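# Fit black insulating sheet over four brass standoffs in tray

## Task

Place the black insulating sheet so it lies flat inside the metal tray, with every one of the four brass standoffs poking up through a separate hole in the sheet.

## Robot and tools

Robot: two arms on a table. left_arm has a left hand and its base is near (-0.043, +0.443, 0) m. right_arm has a right hand and its base is near (-0.013, -0.406, 0) m. Both bases are almost unrotated.

Scene frame: the origin is at table height, midway between the arms. +x points out over the table, +y toward the left arm, and +z up. Image left and right do not match arm names. Printed positions can be off by a few cm, more at long reach.

Hand point: a spot 0.05 m in front of the palm. Its +z runs along the straight fingers, which extend 0.06 to 0.07 m past it. Its +y points out of the palm. On the right hand +x points away from the thumb; on the left hand +x points toward the thumb. A wrist bracket on the little-finger side can strike things. With the fingers level, the wrist can sit up to 0.11 m (palm down) or 0.23 m (palm up) below the hand point.

ROW (28 numbers, each in [-1, 1], both arms always included), in this order:
- left dx, dy, dz, rx, ry, rz
- left little, ring, middle, index, thumb_bend, thumb_turn, force_limit, speed
- right dx, dy, dz, rx, ry, rz
- right little, ring, middle, index, thumb_bend, thumb_turn, force_limit, speed

Pose numbers are offsets, not poses. They are measured from that arm's Hand target at the start of the action or move, along the Hand target's own axes. 1.0 equals 0.6 m of travel or 180 degrees. rx, ry, rz form one rotation vector. Sending all six as 0 re-requests the current Hand target, which also pulls a hand point that settled short back toward it. The controller limits each commanded turn to 32 degrees from the measured orientation.

Finger numbers are targets: +1 is open or straight, -1 is curled. For thumb_turn, -1 puts the thumb opposite the fingers and +1 puts it beside the palm. force_limit runs from about 0 N at -1 to 10 N at +1 (15 N for the thumb motors). speed rises from near zero at -1 to full at +0.48 and stays full above that. For a gentle grip, close at speed -0.94 or below. There is no 'no change' value: to keep a hand as it is, resend its last commanded eight numbers. If nothing has been sent yet, use hand_measured plus hand_force_limit and hand_speed. The thumb opposed to the fingers can grasp things about 0.035 to 0.065 m thick.

Tools:
- execute_actions(actions, cameras): actions is a list of actions. Each action is a table of up to 15 rows, one per 1/30 s step, and a short table repeats its final row. Every row counts from the action's starting Hand target. An empty list returns images. cameras takes names, ["all"] or [].
- move(target, speed, blend, stop_force, zero, blocking, cameras): target is one 28-number row or a list of up to 15 rows. All rows are offsets from the same starting Hand targets. speed is m/s, 0.002 to 3.6, default 0.25; rotation is capped at twice that in rad/s. blend is corner rounding in m for a list; 0 means stop at each target. stop_force is 3 to 120 N and applies to both arms. It ends an arm's path when the wrist sensor feels that much push against the motion. Use it only slowly and without turning the hand, and leave it out when backing off a contact. zero (default true) re-zeroes before the move. blocking=false returns early, but cannot be combined with stop_force. Paths are straight lines and do not avoid obstacles. Avoid routing a path near an arm's own base.
- wait(seconds 0 to 10, cameras).
- stop(cameras): brakes a running move.
- zoom_image(camera, region [x0,y0,x1,y1] in pixels, at most 504 x 504).
- show_instructions(): shows the reference pages.
- zero_wrist_force(arm: left_arm or right_arm).
- finished_scene(scene): ends the current scene, giving its number; this cannot be undone.

Cameras, all 672x504: cam_head_left, cam_head_right, cam_high, cam_left_wrist, cam_right_wrist. The two wrist cameras are fisheye.

Results:
- end_effector_position (m) and end_effector_quat_wxyz, in the scene frame, plus velocities.
- Hand target: the pose that the next offsets build on.
- hand_measured, hand_stopped_by (moving, target, force, stalled, fault) and hand_load_n, each in motor order. A grip that is lost shows as load falling near 0.
- Wrist force and torque, in hand axes, plus the peak reading since the last report.
- Joint torques, which include the arm's own weight.
- A move adds a 'move:' line giving the ending (done, off_target, moving, held, fault) and any limits that acted (paced means the pose was clipped; held means steps were withheld).
- MOTOR HOT warns of heating; at 85 °C the arm brakes for 30 s or more.

Avoid:
- Any outside force near 150 N on an arm, or contact torque over the joint limits. Wrist joints fault at about 22 to 23 N m. Either one halts that arm for 10 s.
- Arms are stiff, so a target just past a firm contact can trigger a fault.
- Hitting fixed or heavy objects, or letting the arms press on or collide with each other.
- Letting the sheet drop, releasing it while it moves, or leaving anything off the table.
- Pushing on fingers too hard.
- Holding the arm stretched out or straining for long, which heats the motors.

The sheet has to stay seated flat over the standoffs after the hands let go.

Each tool is called after "Call:" as a command line: name --argument value for each argument, lists and objects as JSON in quotes; but a table of rows of numbers goes row by row, as --pt "numbers of a row", without its own name.

Reference images:

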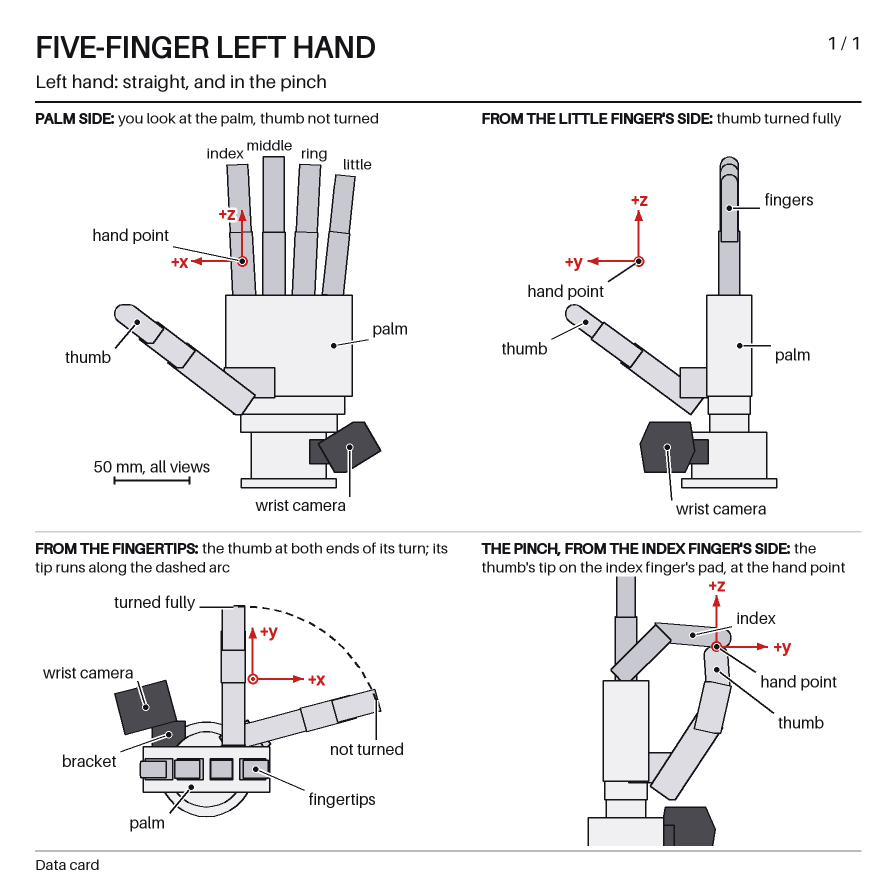

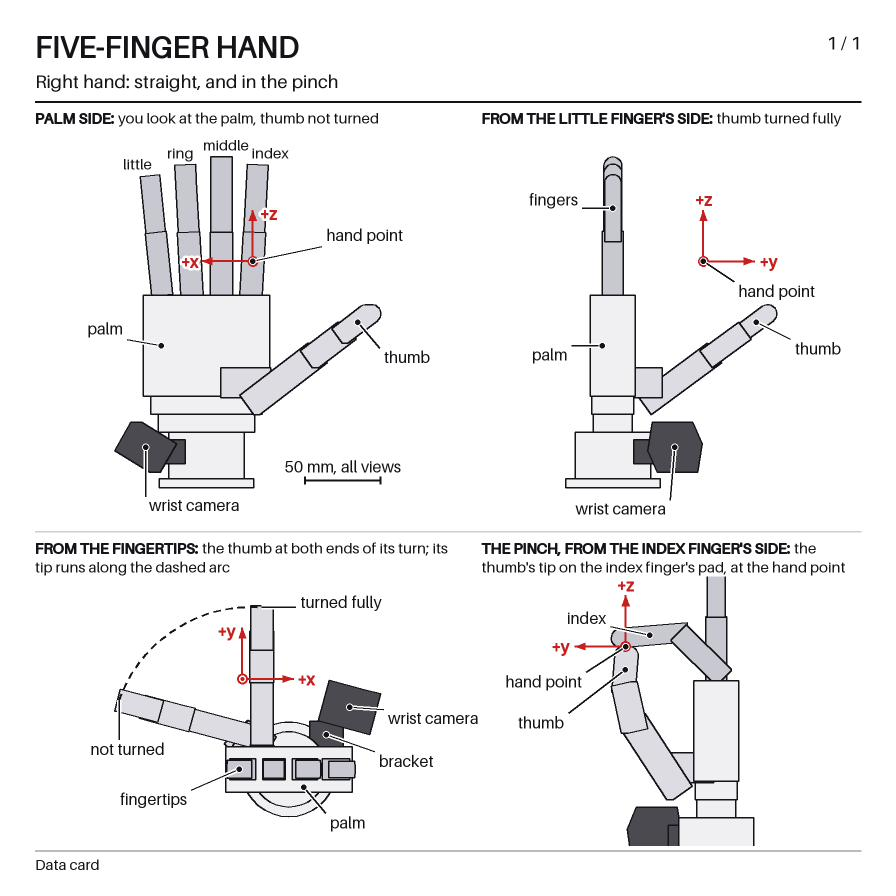

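## Session

Call:
execute_actions --actions '[]'

Scene clock: 0.00 s.
left_arm: end_effector_position=(+0.5280, +0.4068, +0.1073) hand_measured=(+1.000, +1.000, +1.000, +1.000, +1.000, +1.000) hand_load_n=(+0.0, +0.0, +0.0, +0.0, +0.0, +0.0) hand_stopped_by=(target, target, target, target, target, target) hand_force_limit=0.00 hand_speed=-0.80 end_effector_quat_wxyz=(-0.075, +0.983, +0.165, -0.020) | right_arm: end_effector_position=(+0.4769, -0.6631, +0.3246) hand_measured=(+1.000, +1.000, +1.000, +1.000, +1.000, +1.000) hand_load_n=(+0.0, +0.0, +0.0, +0.0, +0.0, +0.0) hand_stopped_by=(target, target, target, target, target, target) hand_force_limit=0.00 hand_speed=-0.80 end_effector_quat_wxyz=(+0.421, +0.833, +0.243, +0.265)
Joint positions: left_arm=[3.347 -2.217 -1.292 1.904 -1.722 1.437] | right_arm=[-0.583 -1.596 1.836 0.294 1.701 0.354]
Joint velocities: within noise
Joint torques (N m): no reading
Wrist force (N): no reading
Wrist torque (N m): no reading
Wrist force, peak (N): no reading
Hand target: left_arm +0.5280, +0.4068, +0.1073; -0.075, +0.983, +0.165, -0.020 | right_arm +0.4769, -0.6631, +0.3246; +0.421, +0.833, +0.243, +0.265

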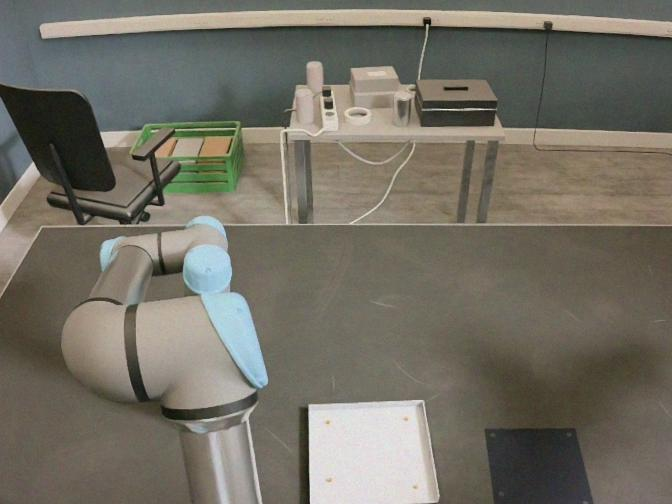

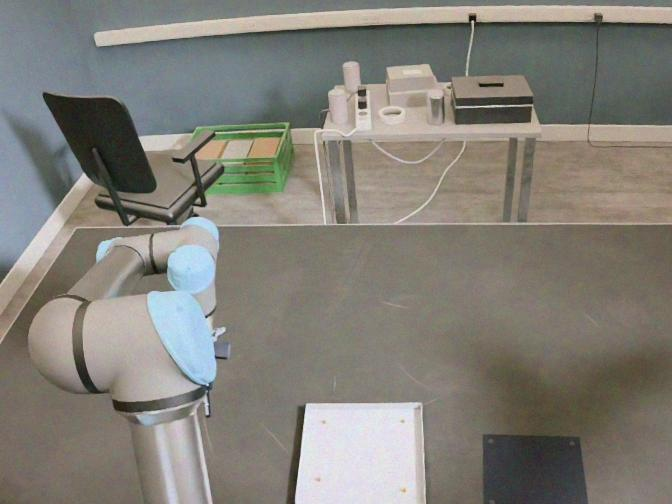

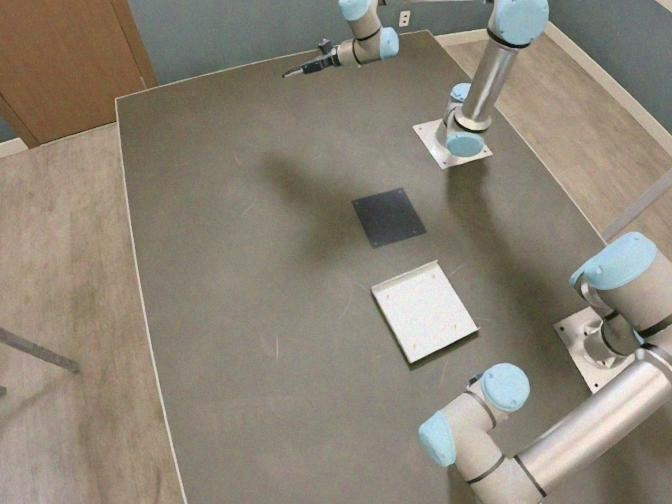

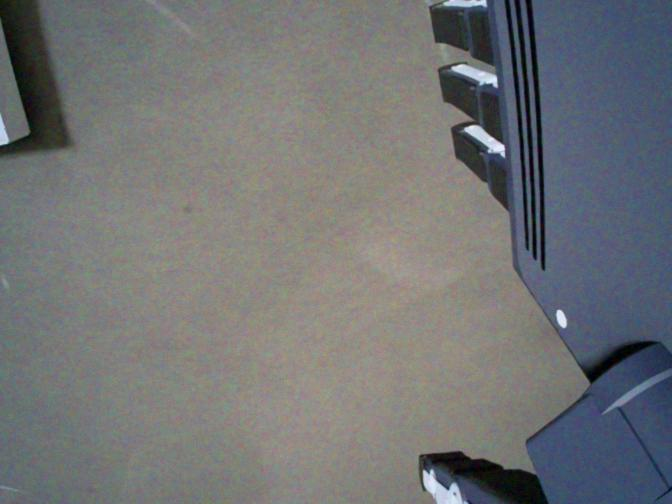

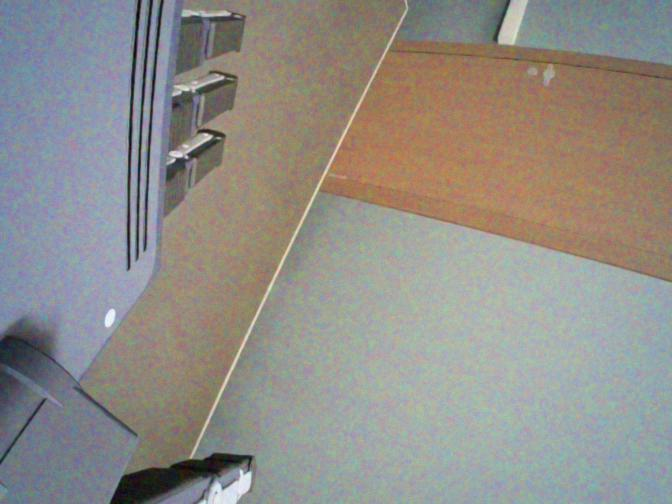

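Call:
zoom_image --camera "cam_high" --region '[330, 170, 500, 380]'

Call:
zoom_image --camera "cam_head_left" --region '[280, 380, 640, 504]'

Call:
zoom_image --camera "cam_head_right" --region '[280, 380, 640, 504]'

Scaled by 2.400.

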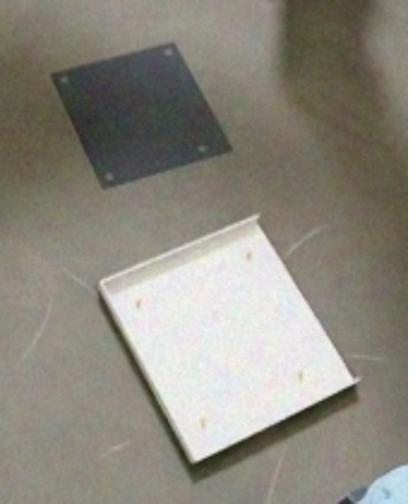

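Scaled by 1.400.

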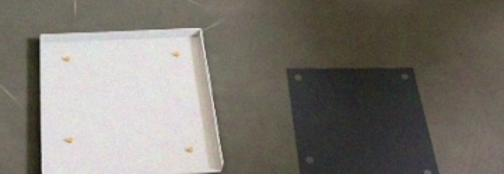

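Scaled by 1.400.

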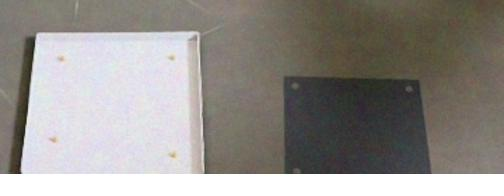

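Call:
move --target '[-0.399,0.164,-0.429,-0.0486,0.013,0.1067,1,1,1,1,1,1,0,-0.8,0.243,-0.313,-0.648,0.2306,0.3663,-0.7248,1,1,1,1,1,1,0,-0.8]' --speed 0.4 --cameras '["all"]'

Scene clock: 24.13 s.
left_arm: end_effector_position=(+0.3500, +0.2003, +0.3499) hand_measured=(+1.000, +1.000, +1.000, +1.000, +1.000, +1.000) hand_load_n=(+0.0, +0.0, +0.0, +0.0, +0.0, +0.0) hand_stopped_by=(target, target, target, target, target, target) hand_force_limit=0.00 hand_speed=-0.80 end_effector_quat_wxyz=(+0.001, +1.000, -0.001, +0.000) | right_arm: end_effector_position=(+0.3003, -0.2498, +0.3995) hand_measured=(+1.000, +1.000, +1.000, +1.000, +1.000, +1.000) hand_load_n=(+0.0, +0.0, +0.0, +0.0, +0.0, -0.5) hand_stopped_by=(target, target, target, target, target, target) hand_force_limit=0.00 hand_speed=-0.80 end_effector_quat_wxyz=(+0.000, +0.000, +1.000, -0.001)
Joint positions: left_arm=[3.013 -1.787 -1.298 1.515 -1.569 1.442] | right_arm=[-0.14 -1.618 1.457 1.732 1.572 -1.704]
Joint torques (N m): left_arm=[-11.45 33.7 24.88 -4.11 1.5 -1.38] | right_arm=[5.94 -6.5 -28.8 4.08 1.65 3.03]
Wrist force (N): left_arm=[0.1 -0.2 0.1] | right_arm=[0.0 -0.3 -0.4]
Wrist torque (N m): left_arm=[-0.04 -0.04 0.09] | right_arm=[-0.12 0.13 -0.13]
Wrist force, peak (N): left_arm=[0.3 -0.3 0.3] | right_arm=[-0.1 -1.3 0.1]
Hand target: left_arm +0.3500, +0.2003, +0.3500; +0.001, +1.000, -0.001, +0.000 | right_arm +0.3003, -0.2497, +0.3995; +0.000, +0.000, +1.000, -0.001
Off the commanded pose: left_arm 0.000 m, 0 deg | right_arm 0.000 m, 0 deg.
move: done

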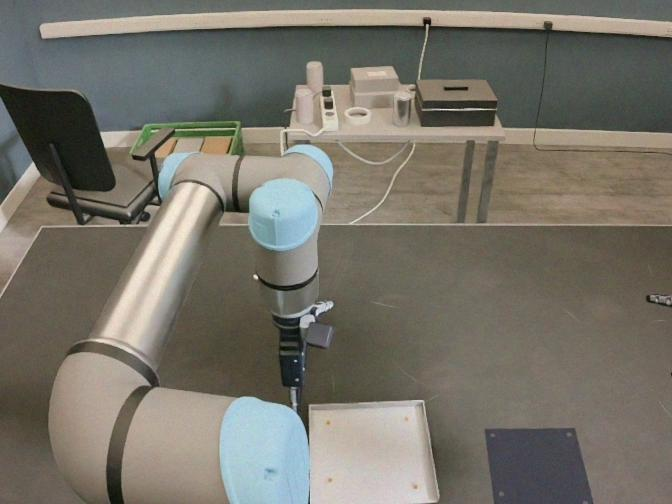

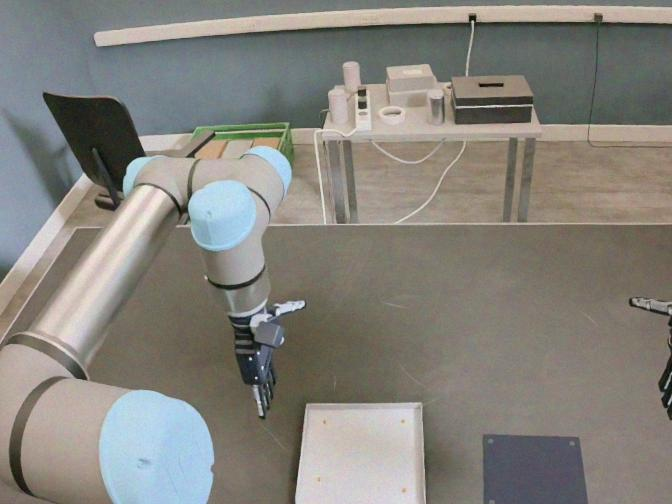

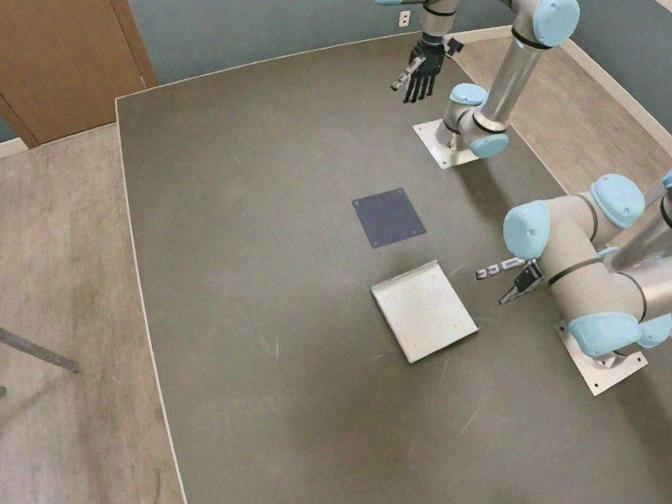

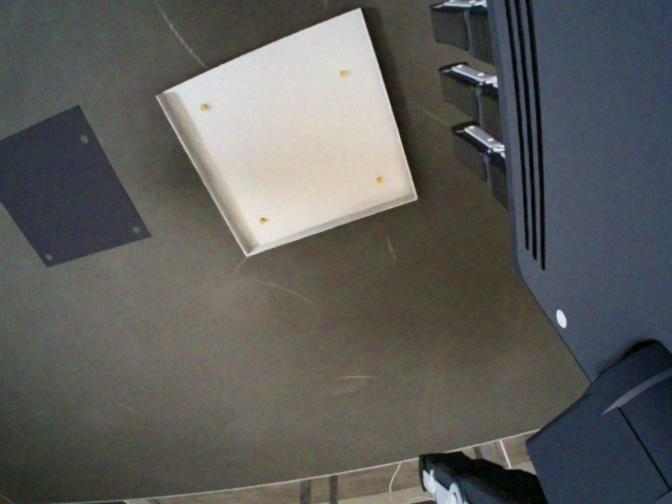

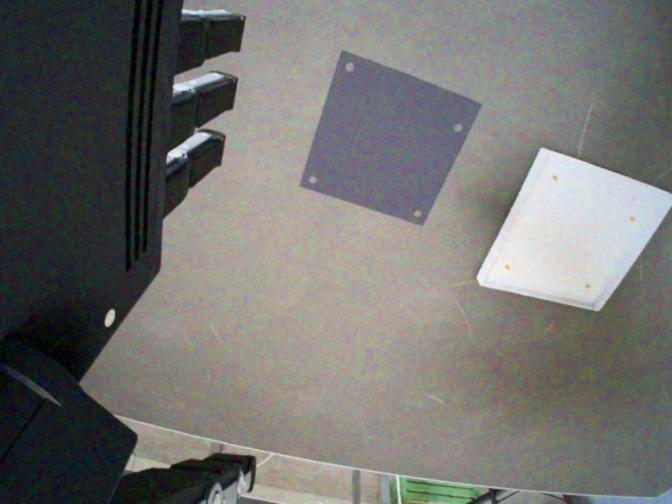

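Call:
zoom_image --camera "cam_left_wrist" --region '[140, 0, 440, 270]'

Call:
zoom_image --camera "cam_left_wrist" --region '[0, 90, 180, 280]'

Call:
zoom_image --camera "cam_right_wrist" --region '[280, 30, 500, 250]'

Call:
zoom_image --camera "cam_right_wrist" --region '[460, 130, 672, 330]'

Scaled by 1.680 from the camera's 672x504 image, which has a finer 960x720 frame.

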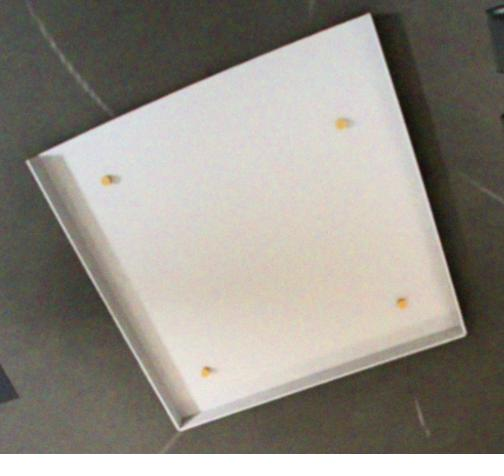

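Scaled by 2.653 from the camera's 672x504 image, which has a finer 960x720 frame.

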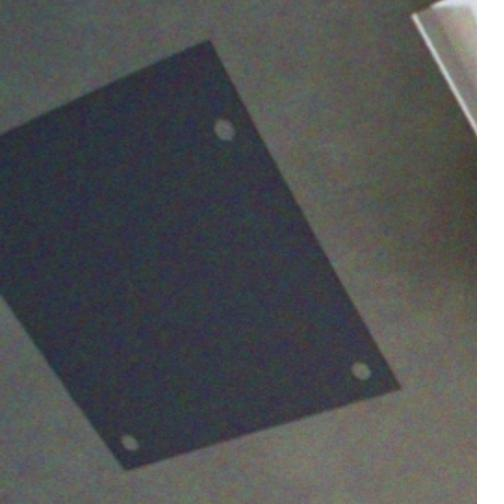

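Scaled by 2.291 from the camera's 672x504 image, which has a finer 960x720 frame.

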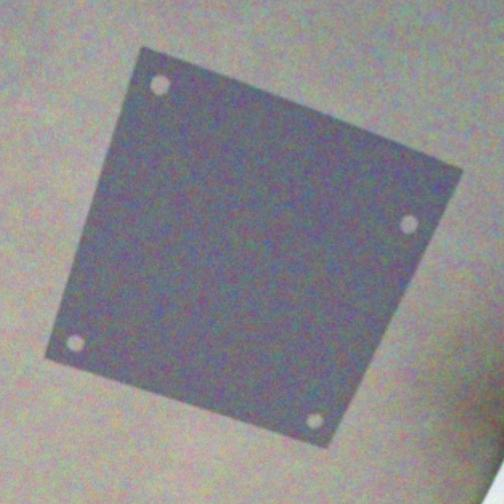

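Scaled by 2.377 from the camera's 672x504 image, which has a finer 960x720 frame.

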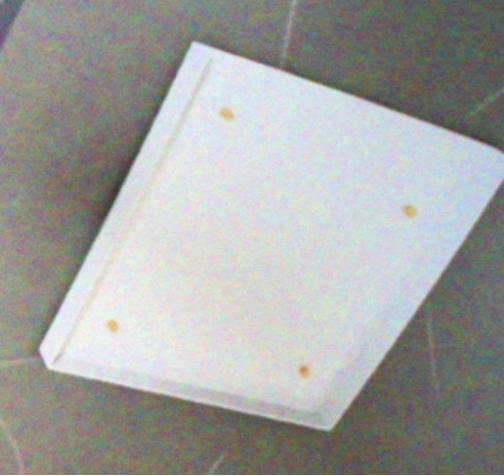

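Call:
move --target '[-0.16667,0,0,0,0,0,1,1,1,1,1,1,0,-0.8,0.16667,0,0,0,0,0,1,1,1,1,1,1,0,-0.8]' --speed 0.3 --cameras '["all"]'

Call:
zoom_image --camera "cam_left_wrist" --region '[0, 80, 504, 504]'

Call:
zoom_image --camera "cam_right_wrist" --region '[168, 80, 672, 504]'

Scene clock: 45.30 s.
left_arm: end_effector_position=(+0.2501, +0.2005, +0.3499) hand_measured=(+1.000, +1.000, +1.000, +1.000, +1.000, +1.000) hand_load_n=(+0.0, +0.0, +0.0, +0.0, +0.0, +0.0) hand_stopped_by=(target, target, target, target, target, target) hand_force_limit=0.00 hand_speed=-0.80 end_effector_quat_wxyz=(+0.001, +1.000, -0.001, +0.000) | right_arm: end_effector_position=(+0.2004, -0.2497, +0.3995) hand_measured=(+1.000, +1.000, +1.000, +1.000, +1.000, +1.000) hand_load_n=(+0.5, +0.5, +0.0, +0.0, +0.0, +0.0) hand_stopped_by=(target, target, target, target, target, target) hand_force_limit=0.00 hand_speed=-0.80 end_effector_quat_wxyz=(+0.000, +0.000, +1.000, -0.001)
Joint positions: left_arm=[2.969 -1.565 -1.544 1.54 -1.569 1.397] | right_arm=[-0.221 -1.871 1.662 1.78 1.572 -1.784]
Joint torques (N m): left_arm=[-12.02 25.21 12.42 -0.96 1.14 -1.34] | right_arm=[-6.13 -12.35 -6.31 4.41 -0.78 -2.1]
Wrist force (N): left_arm=[0.5 -0.4 -0.2] | right_arm=[0.2 -0.5 -0.5]
Wrist torque (N m): left_arm=[-0.07 -0.11 0.12] | right_arm=[-0.20 0.13 0.10]
Wrist force, peak (N): left_arm=[1.2 -0.1 0.0] | right_arm=[1.0 -0.3 -0.6]
Hand target: left_arm +0.2500, +0.2005, +0.3499; +0.001, +1.000, -0.001, +0.000 | right_arm +0.2003, -0.2497, +0.3995; +0.000, +0.000, +1.000, -0.001
Off the commanded pose: left_arm 0.000 m, 0 deg | right_arm 0.000 m, 0 deg.
move: done

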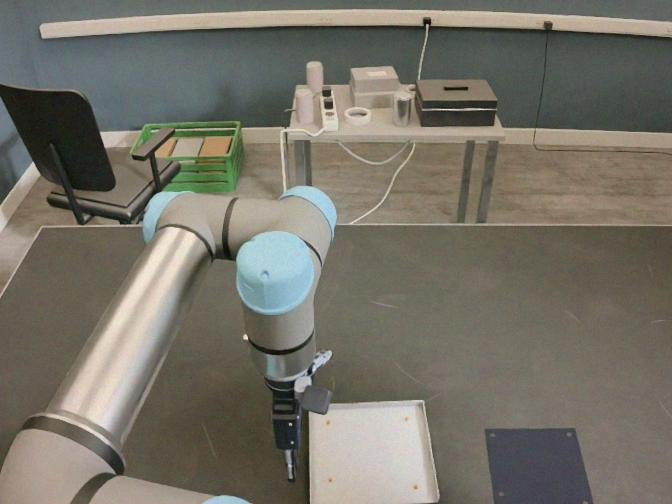

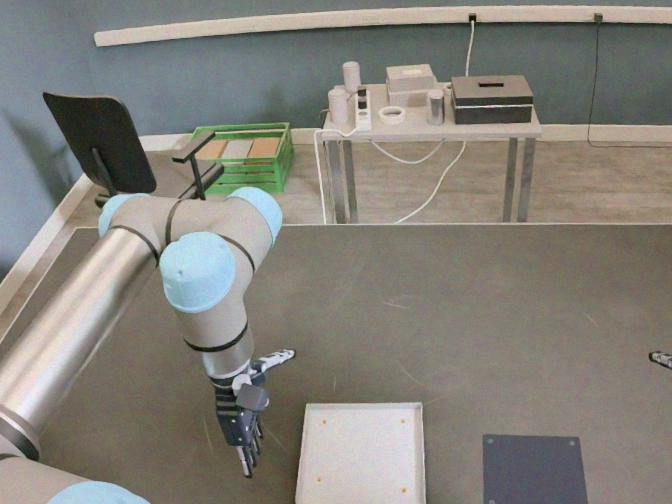

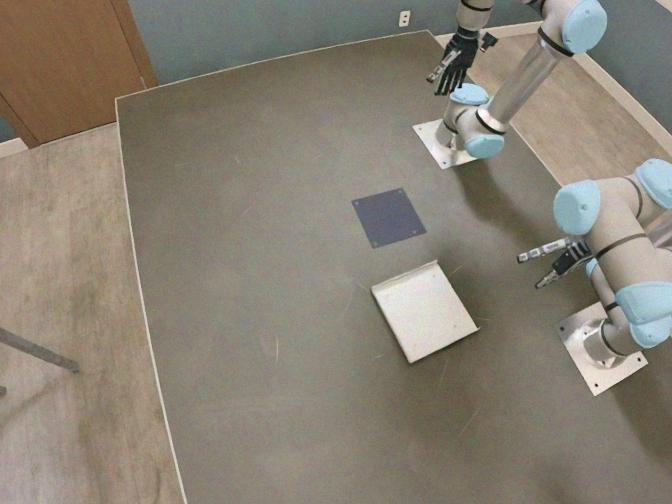

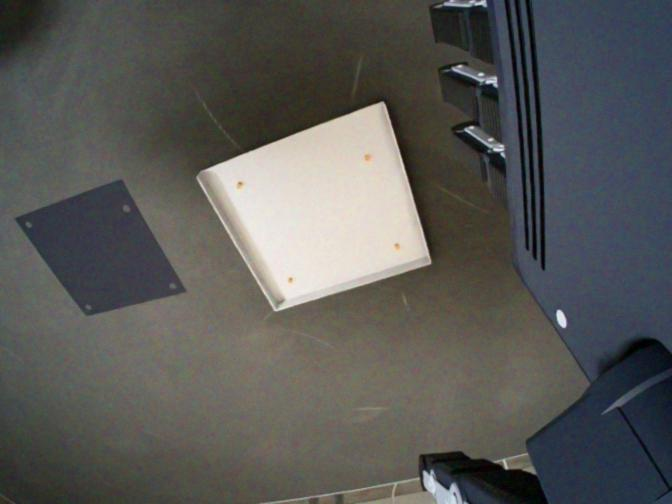

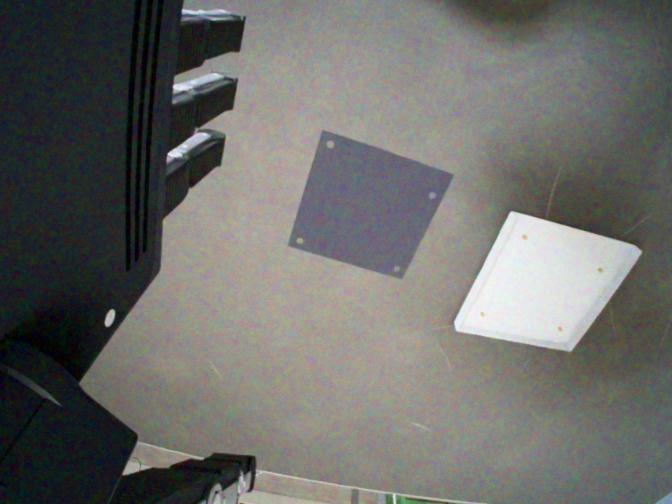

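Scaled by 1.000.

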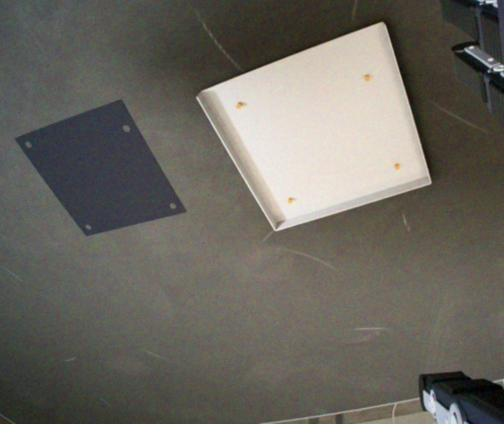

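Scaled by 1.000.

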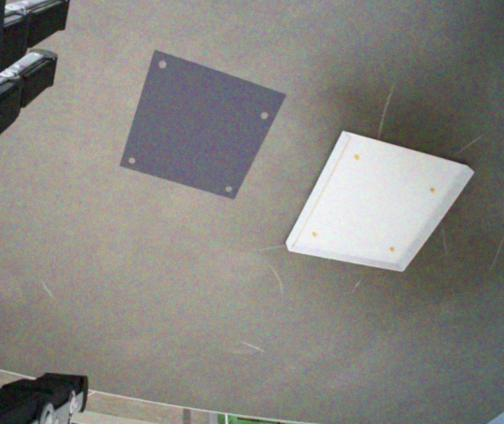

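Call:
zoom_image --camera "cam_left_wrist" --region '[400, 0, 560, 220]'

Call:
zoom_image --camera "cam_left_wrist" --region '[390, 330, 600, 504]'

Scaled by 2.291 from the camera's 672x504 image, which has a finer 960x720 frame.

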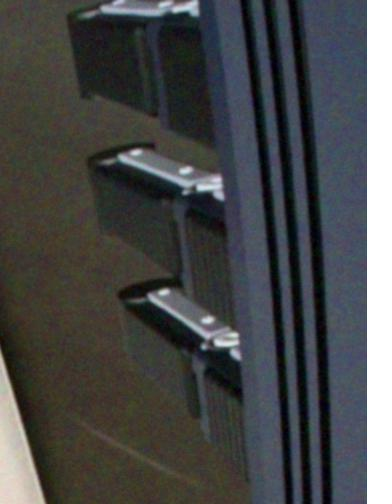

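Scaled by 2.400 from the camera's 672x504 image, which has a finer 960x720 frame.

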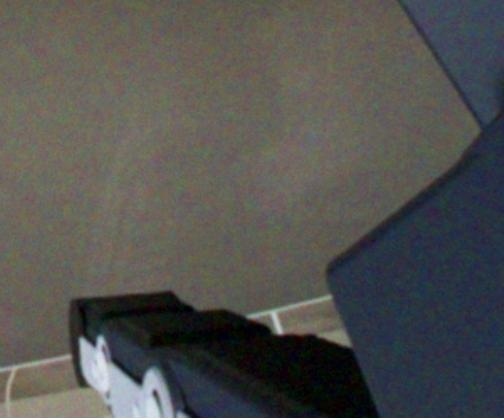

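Call:
move --target '[0.2333,0.3342,0.25,0,0,0.5,-0.5,-0.5,-0.5,1,1,-1,0,0.2,-0.3167,-0.1833,0.3333,0,0,-0.5,-0.5,-0.5,-0.5,1,1,-1,0,0.2]' --speed 0.3 --cameras '["all"]'

Scene clock: 79.77 s.
left_arm: end_effector_position=(+0.3895, -0.0007, +0.2005) hand_measured=(-0.500, -0.500, -0.500, +1.000, +1.000, -1.000) hand_load_n=(+0.0, +0.0, +0.0, +0.0, +0.0, +0.0) hand_stopped_by=(target, target, target, target, target, target) hand_force_limit=0.00 hand_speed=0.20 end_effector_quat_wxyz=(+0.000, +0.706, -0.708, +0.001) | right_arm: end_effector_position=(+0.3901, -0.3599, +0.1995) hand_measured=(-0.500, -0.500, -0.500, +1.000, +1.000, -1.000) hand_load_n=(+0.0, +0.0, +0.0, +0.0, +0.0, +0.0) hand_stopped_by=(target, target, target, target, target, target) hand_force_limit=0.00 hand_speed=0.20 end_effector_quat_wxyz=(+0.001, +0.707, -0.707, +0.000)
Joint positions: left_arm=[2.656 -2.488 -0.578 1.497 -1.569 2.656] | right_arm=[-0.265 -1.17 1.438 1.303 1.572 -3.399]
Joint torques (N m): left_arm=[-11.98 41.71 27.91 -4.26 -1.14 2.02] | right_arm=[6.82 -24.25 -29.51 0.59 -1.54 -2.32]
Wrist force (N): left_arm=[0.6 0.2 0.1] | right_arm=[-0.1 -0.5 -0.4]
Wrist torque (N m): left_arm=[0.05 -0.09 -0.04] | right_arm=[-0.17 0.12 0.05]
Wrist force, peak (N): left_arm=[0.8 -0.1 0.2] | right_arm=[0.6 -0.4 -1.0]
Hand target: left_arm +0.3896, -0.0007, +0.2005; +0.000, +0.706, -0.708, +0.001 | right_arm +0.3902, -0.3599, +0.1995; +0.001, +0.707, -0.707, +0.000
Off the commanded pose: left_arm 0.000 m, 0 deg | right_arm 0.000 m, 0 deg.
move: done

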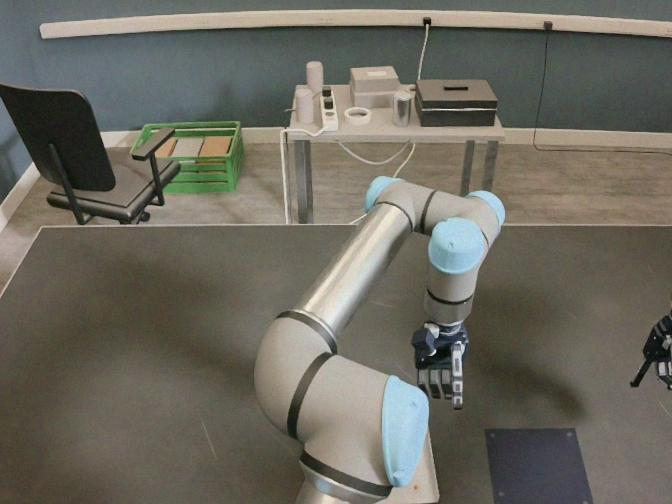

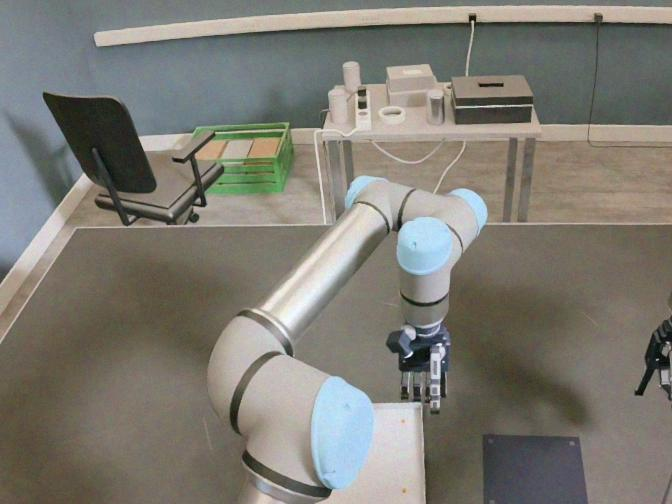

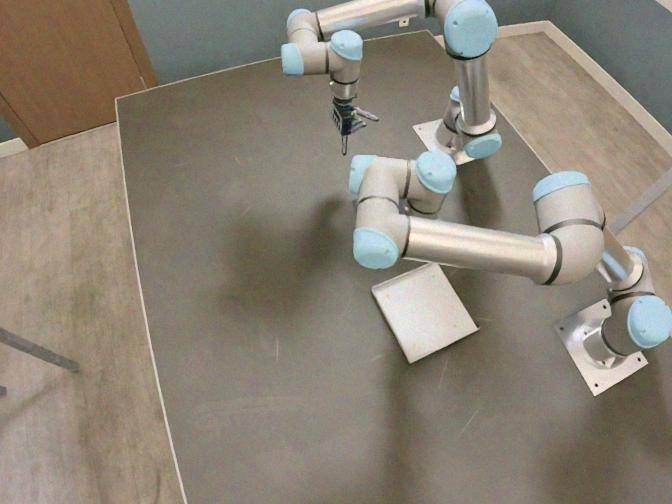

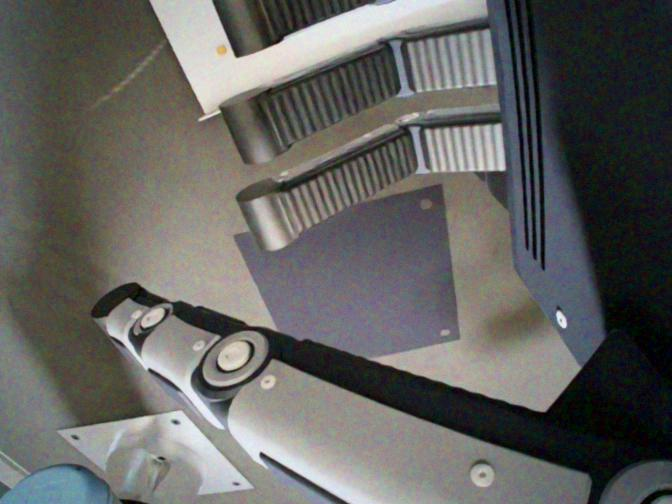

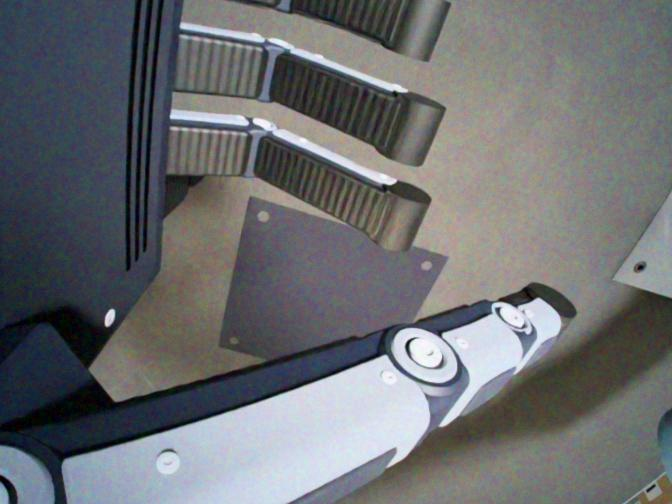

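Call:
move --target '[0.0822,0.0908,0.1742,0,0,0,-0.5,-0.5,-0.5,1,1,-1,0,0.2,-0.0998,0.1053,0.1725,0,0,0,-0.5,-0.5,-0.5,1,1,-1,0,0.2]' --speed 0.2 --cameras '["all"]'

Call:
zoom_image --camera "cam_head_left" --region '[400, 340, 672, 504]'

Call:
zoom_image --camera "cam_head_right" --region '[400, 340, 672, 504]'

Call:
zoom_image --camera "cam_high" --region '[280, 120, 500, 300]'

Scene clock: 101.90 s.
left_arm: end_effector_position=(+0.3351, -0.0501, +0.0961) hand_measured=(-0.500, -0.500, -0.500, +1.000, +1.000, -1.000) hand_load_n=(+0.0, +0.0, +0.0, +0.0, +0.0, +0.0) hand_stopped_by=(target, target, target, target, target, target) hand_force_limit=0.00 hand_speed=0.20 end_effector_quat_wxyz=(+0.000, +0.706, -0.708, +0.001) | right_arm: end_effector_position=(+0.3269, -0.3002, +0.0961) hand_measured=(-0.500, -0.500, -0.500, +1.000, +1.000, -1.000) hand_load_n=(+0.0, +0.0, +0.0, +0.0, +0.0, +0.0) hand_stopped_by=(target, target, target, target, target, target) hand_force_limit=0.00 hand_speed=0.20 end_effector_quat_wxyz=(+0.001, +0.707, -0.707, +0.000)
Joint positions: left_arm=[2.543 -2.488 -0.844 1.764 -1.569 2.543] | right_arm=[-0.154 -1.198 1.769 1 1.572 -3.288]
Joint torques (N m): left_arm=[-11.45 39.69 12.59 -0.93 1.02 -1.14] | right_arm=[6.52 -19.87 -3.03 0.7 0.83 2.86]
Wrist force (N): left_arm=[0.2 0.3 0.0] | right_arm=[-0.2 -0.1 -0.8]
Wrist torque (N m): left_arm=[0.07 -0.05 0.07] | right_arm=[-0.05 0.15 -0.08]
Wrist force, peak (N): left_arm=[0.9 0.8 0.8] | right_arm=[0.5 -1.1 -1.2]
Hand target: left_arm +0.3351, -0.0501, +0.0960; +0.000, +0.706, -0.708, +0.001 | right_arm +0.3269, -0.3002, +0.0960; +0.001, +0.707, -0.707, +0.000
Off the commanded pose: left_arm 0.000 m, 0 deg | right_arm 0.000 m, 0 deg.
move: done

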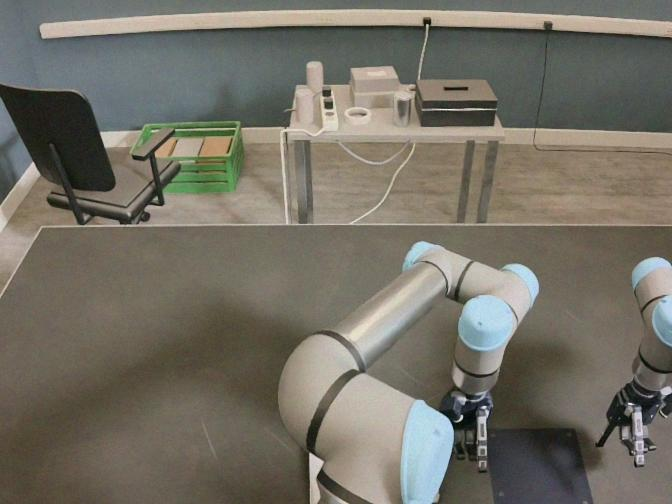

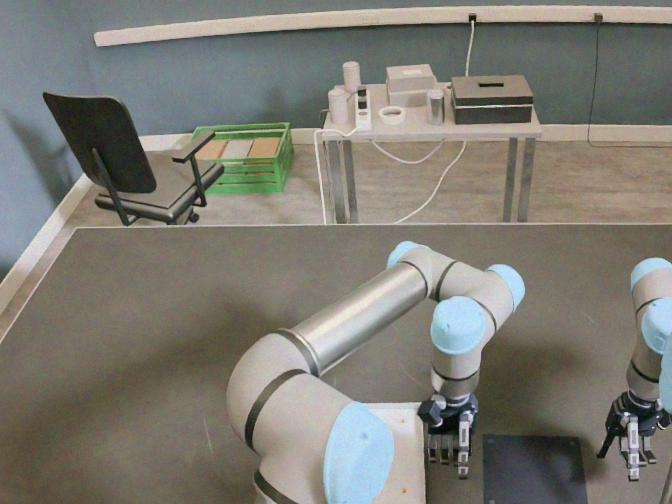

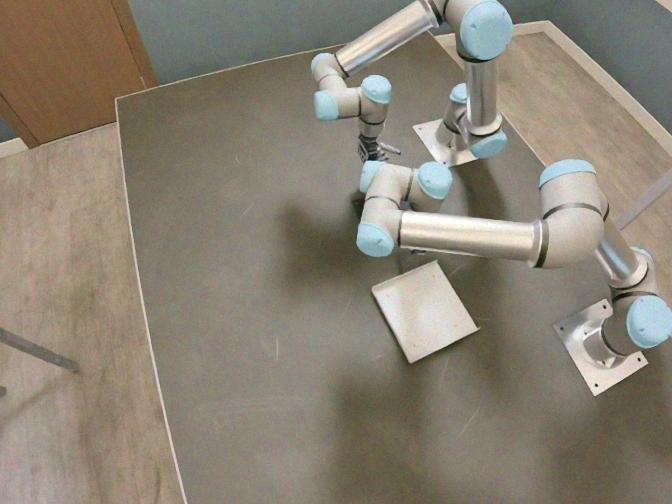

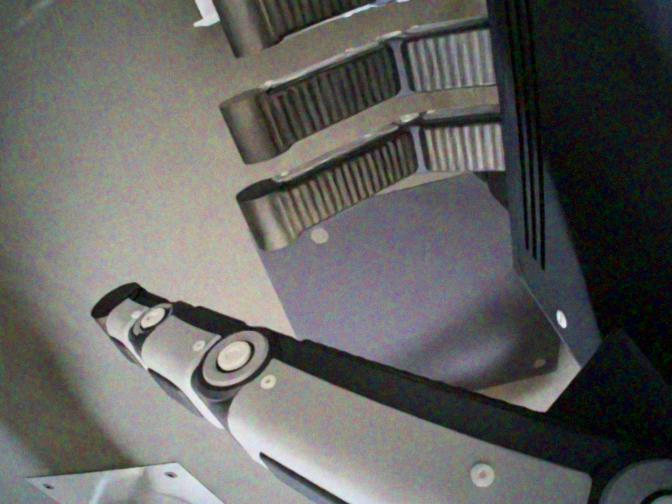

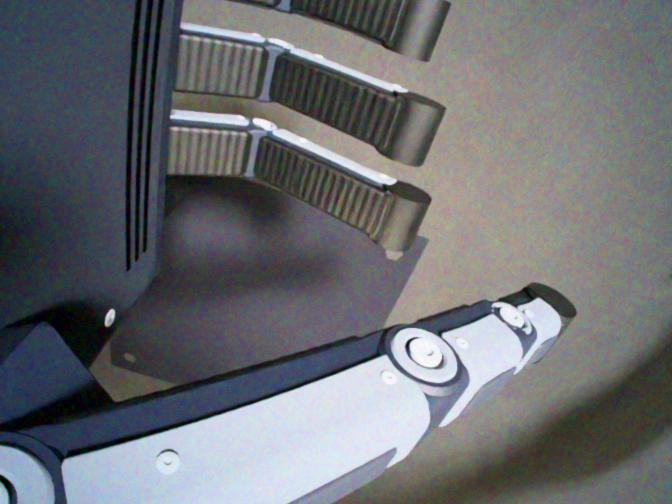

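Scaled by 1.853.

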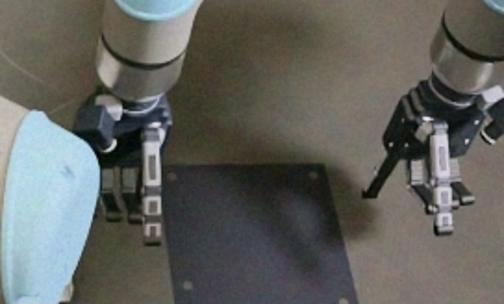

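Scaled by 1.853.

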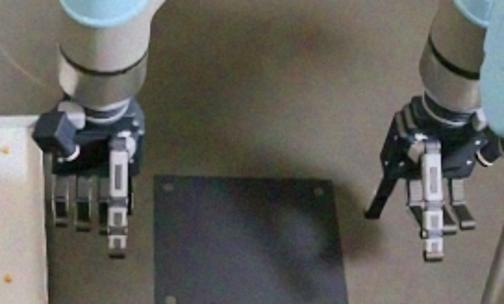

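Scaled by 2.291.

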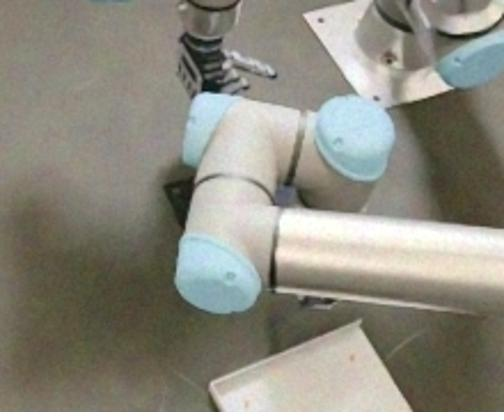

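Call:
move --target '[0,0,0.08,0,0,0,-0.5,-0.5,-0.5,1,1,-1,0,0.2,0,0,0.08,0,0,0,-0.5,-0.5,-0.5,1,1,-1,0,0.2]' --speed 0.02 --stop_force 4 --cameras '["cam_head_left","cam_head_right","cam_left_wrist","cam_right_wrist"]'

Call:
zoom_image --camera "cam_head_left" --region '[420, 380, 672, 504]'

Call:
zoom_image --camera "cam_head_right" --region '[420, 380, 672, 504]'

Scene clock: 123.63 s.
left_arm: end_effector_position=(+0.3351, -0.0502, +0.0658) hand_measured=(-0.500, -0.500, -0.500, +1.000, +1.000, -1.000) hand_load_n=(+0.5, +0.0, +0.0, +0.0, +0.0, +0.0) hand_stopped_by=(target, target, target, target, target, target) hand_force_limit=0.00 hand_speed=0.20 end_effector_quat_wxyz=(+0.000, +0.706, -0.708, +0.001) | right_arm: end_effector_position=(+0.3268, -0.3002, +0.0650) hand_measured=(-0.500, -0.500, -0.500, +1.000, +1.000, -1.000) hand_load_n=(+0.0, +0.0, +0.0, +0.0, +0.0, +0.0) hand_stopped_by=(target, target, target, target, target, target) hand_force_limit=0.00 hand_speed=0.20 end_effector_quat_wxyz=(+0.001, +0.707, -0.707, +0.000)
Joint positions: left_arm=[2.543 -2.509 -0.884 1.824 -1.569 2.543] | right_arm=[-0.154 -1.155 1.802 0.925 1.572 -3.288]
Joint torques (N m): left_arm=[-11.59 55.16 22.31 -4.06 -0.72 -1.26] | right_arm=[-3.41 -36.32 -25.1 4.05 0.82 -1.54]
Wrist force (N): left_arm=[-0.1 -0.4 -3.9] | right_arm=[0.6 -0.3 -3.3]
Wrist torque (N m): left_arm=[0.29 -0.07 0.05] | right_arm=[0.05 0.12 -0.04]
Wrist force, peak (N): left_arm=[-0.5 -0.2 -18.6] | right_arm=[1.8 -1.5 -26.2]
Hand target: left_arm +0.3351, -0.0502, +0.0658; +0.000, +0.706, -0.708, +0.001 (not the last commanded pose) | right_arm +0.3268, -0.3002, +0.0650; +0.001, +0.707, -0.707, +0.000 (not the last commanded pose)
Off the commanded pose: left_arm 0.018 m, 0 deg | right_arm 0.017 m, 0 deg.
move: contact (left_arm, right_arm)
Images, in order (width x height): cam_head_left 672x504, cam_head_right 672x504, cam_left_wrist 672x504, cam_right_wrist 672x504.

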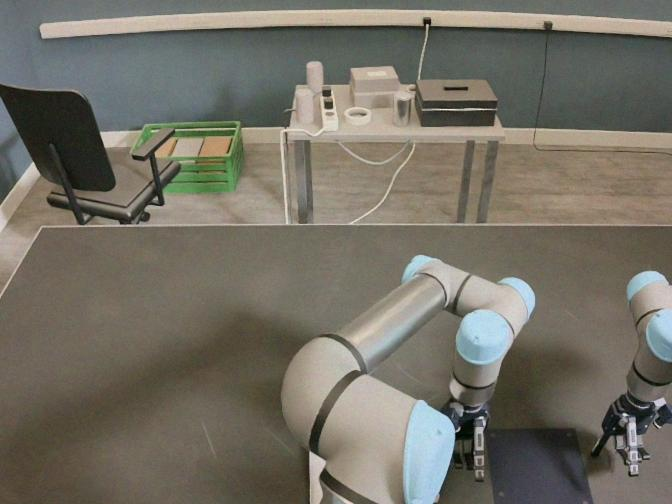

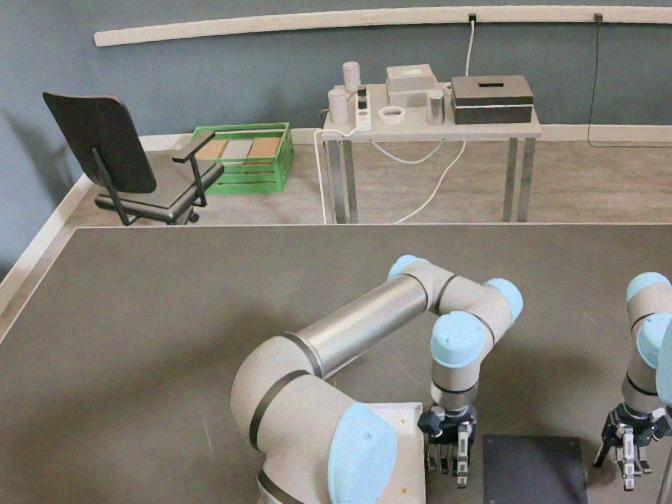

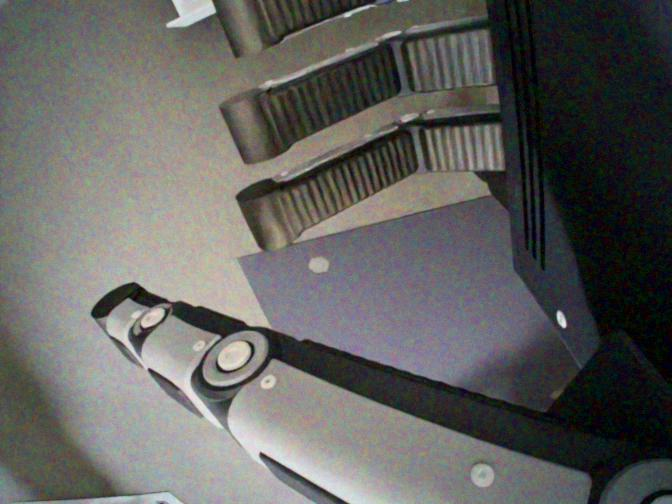

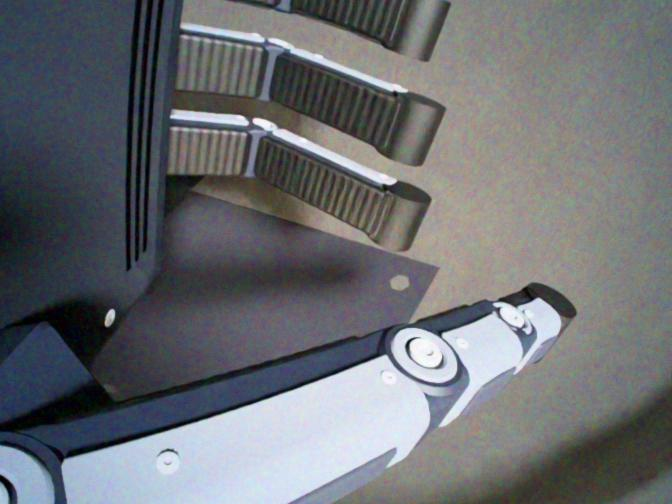

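Scaled by 2.000.

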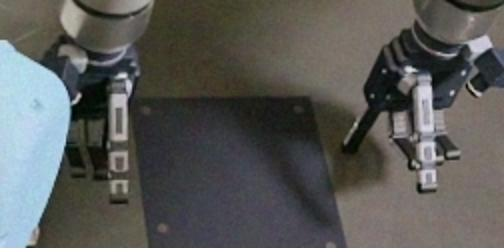

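Scaled by 2.000.

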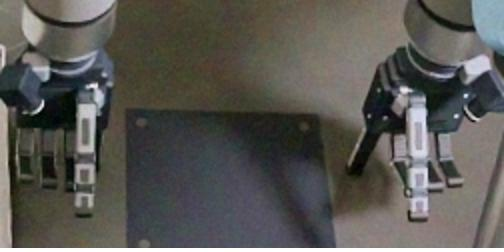

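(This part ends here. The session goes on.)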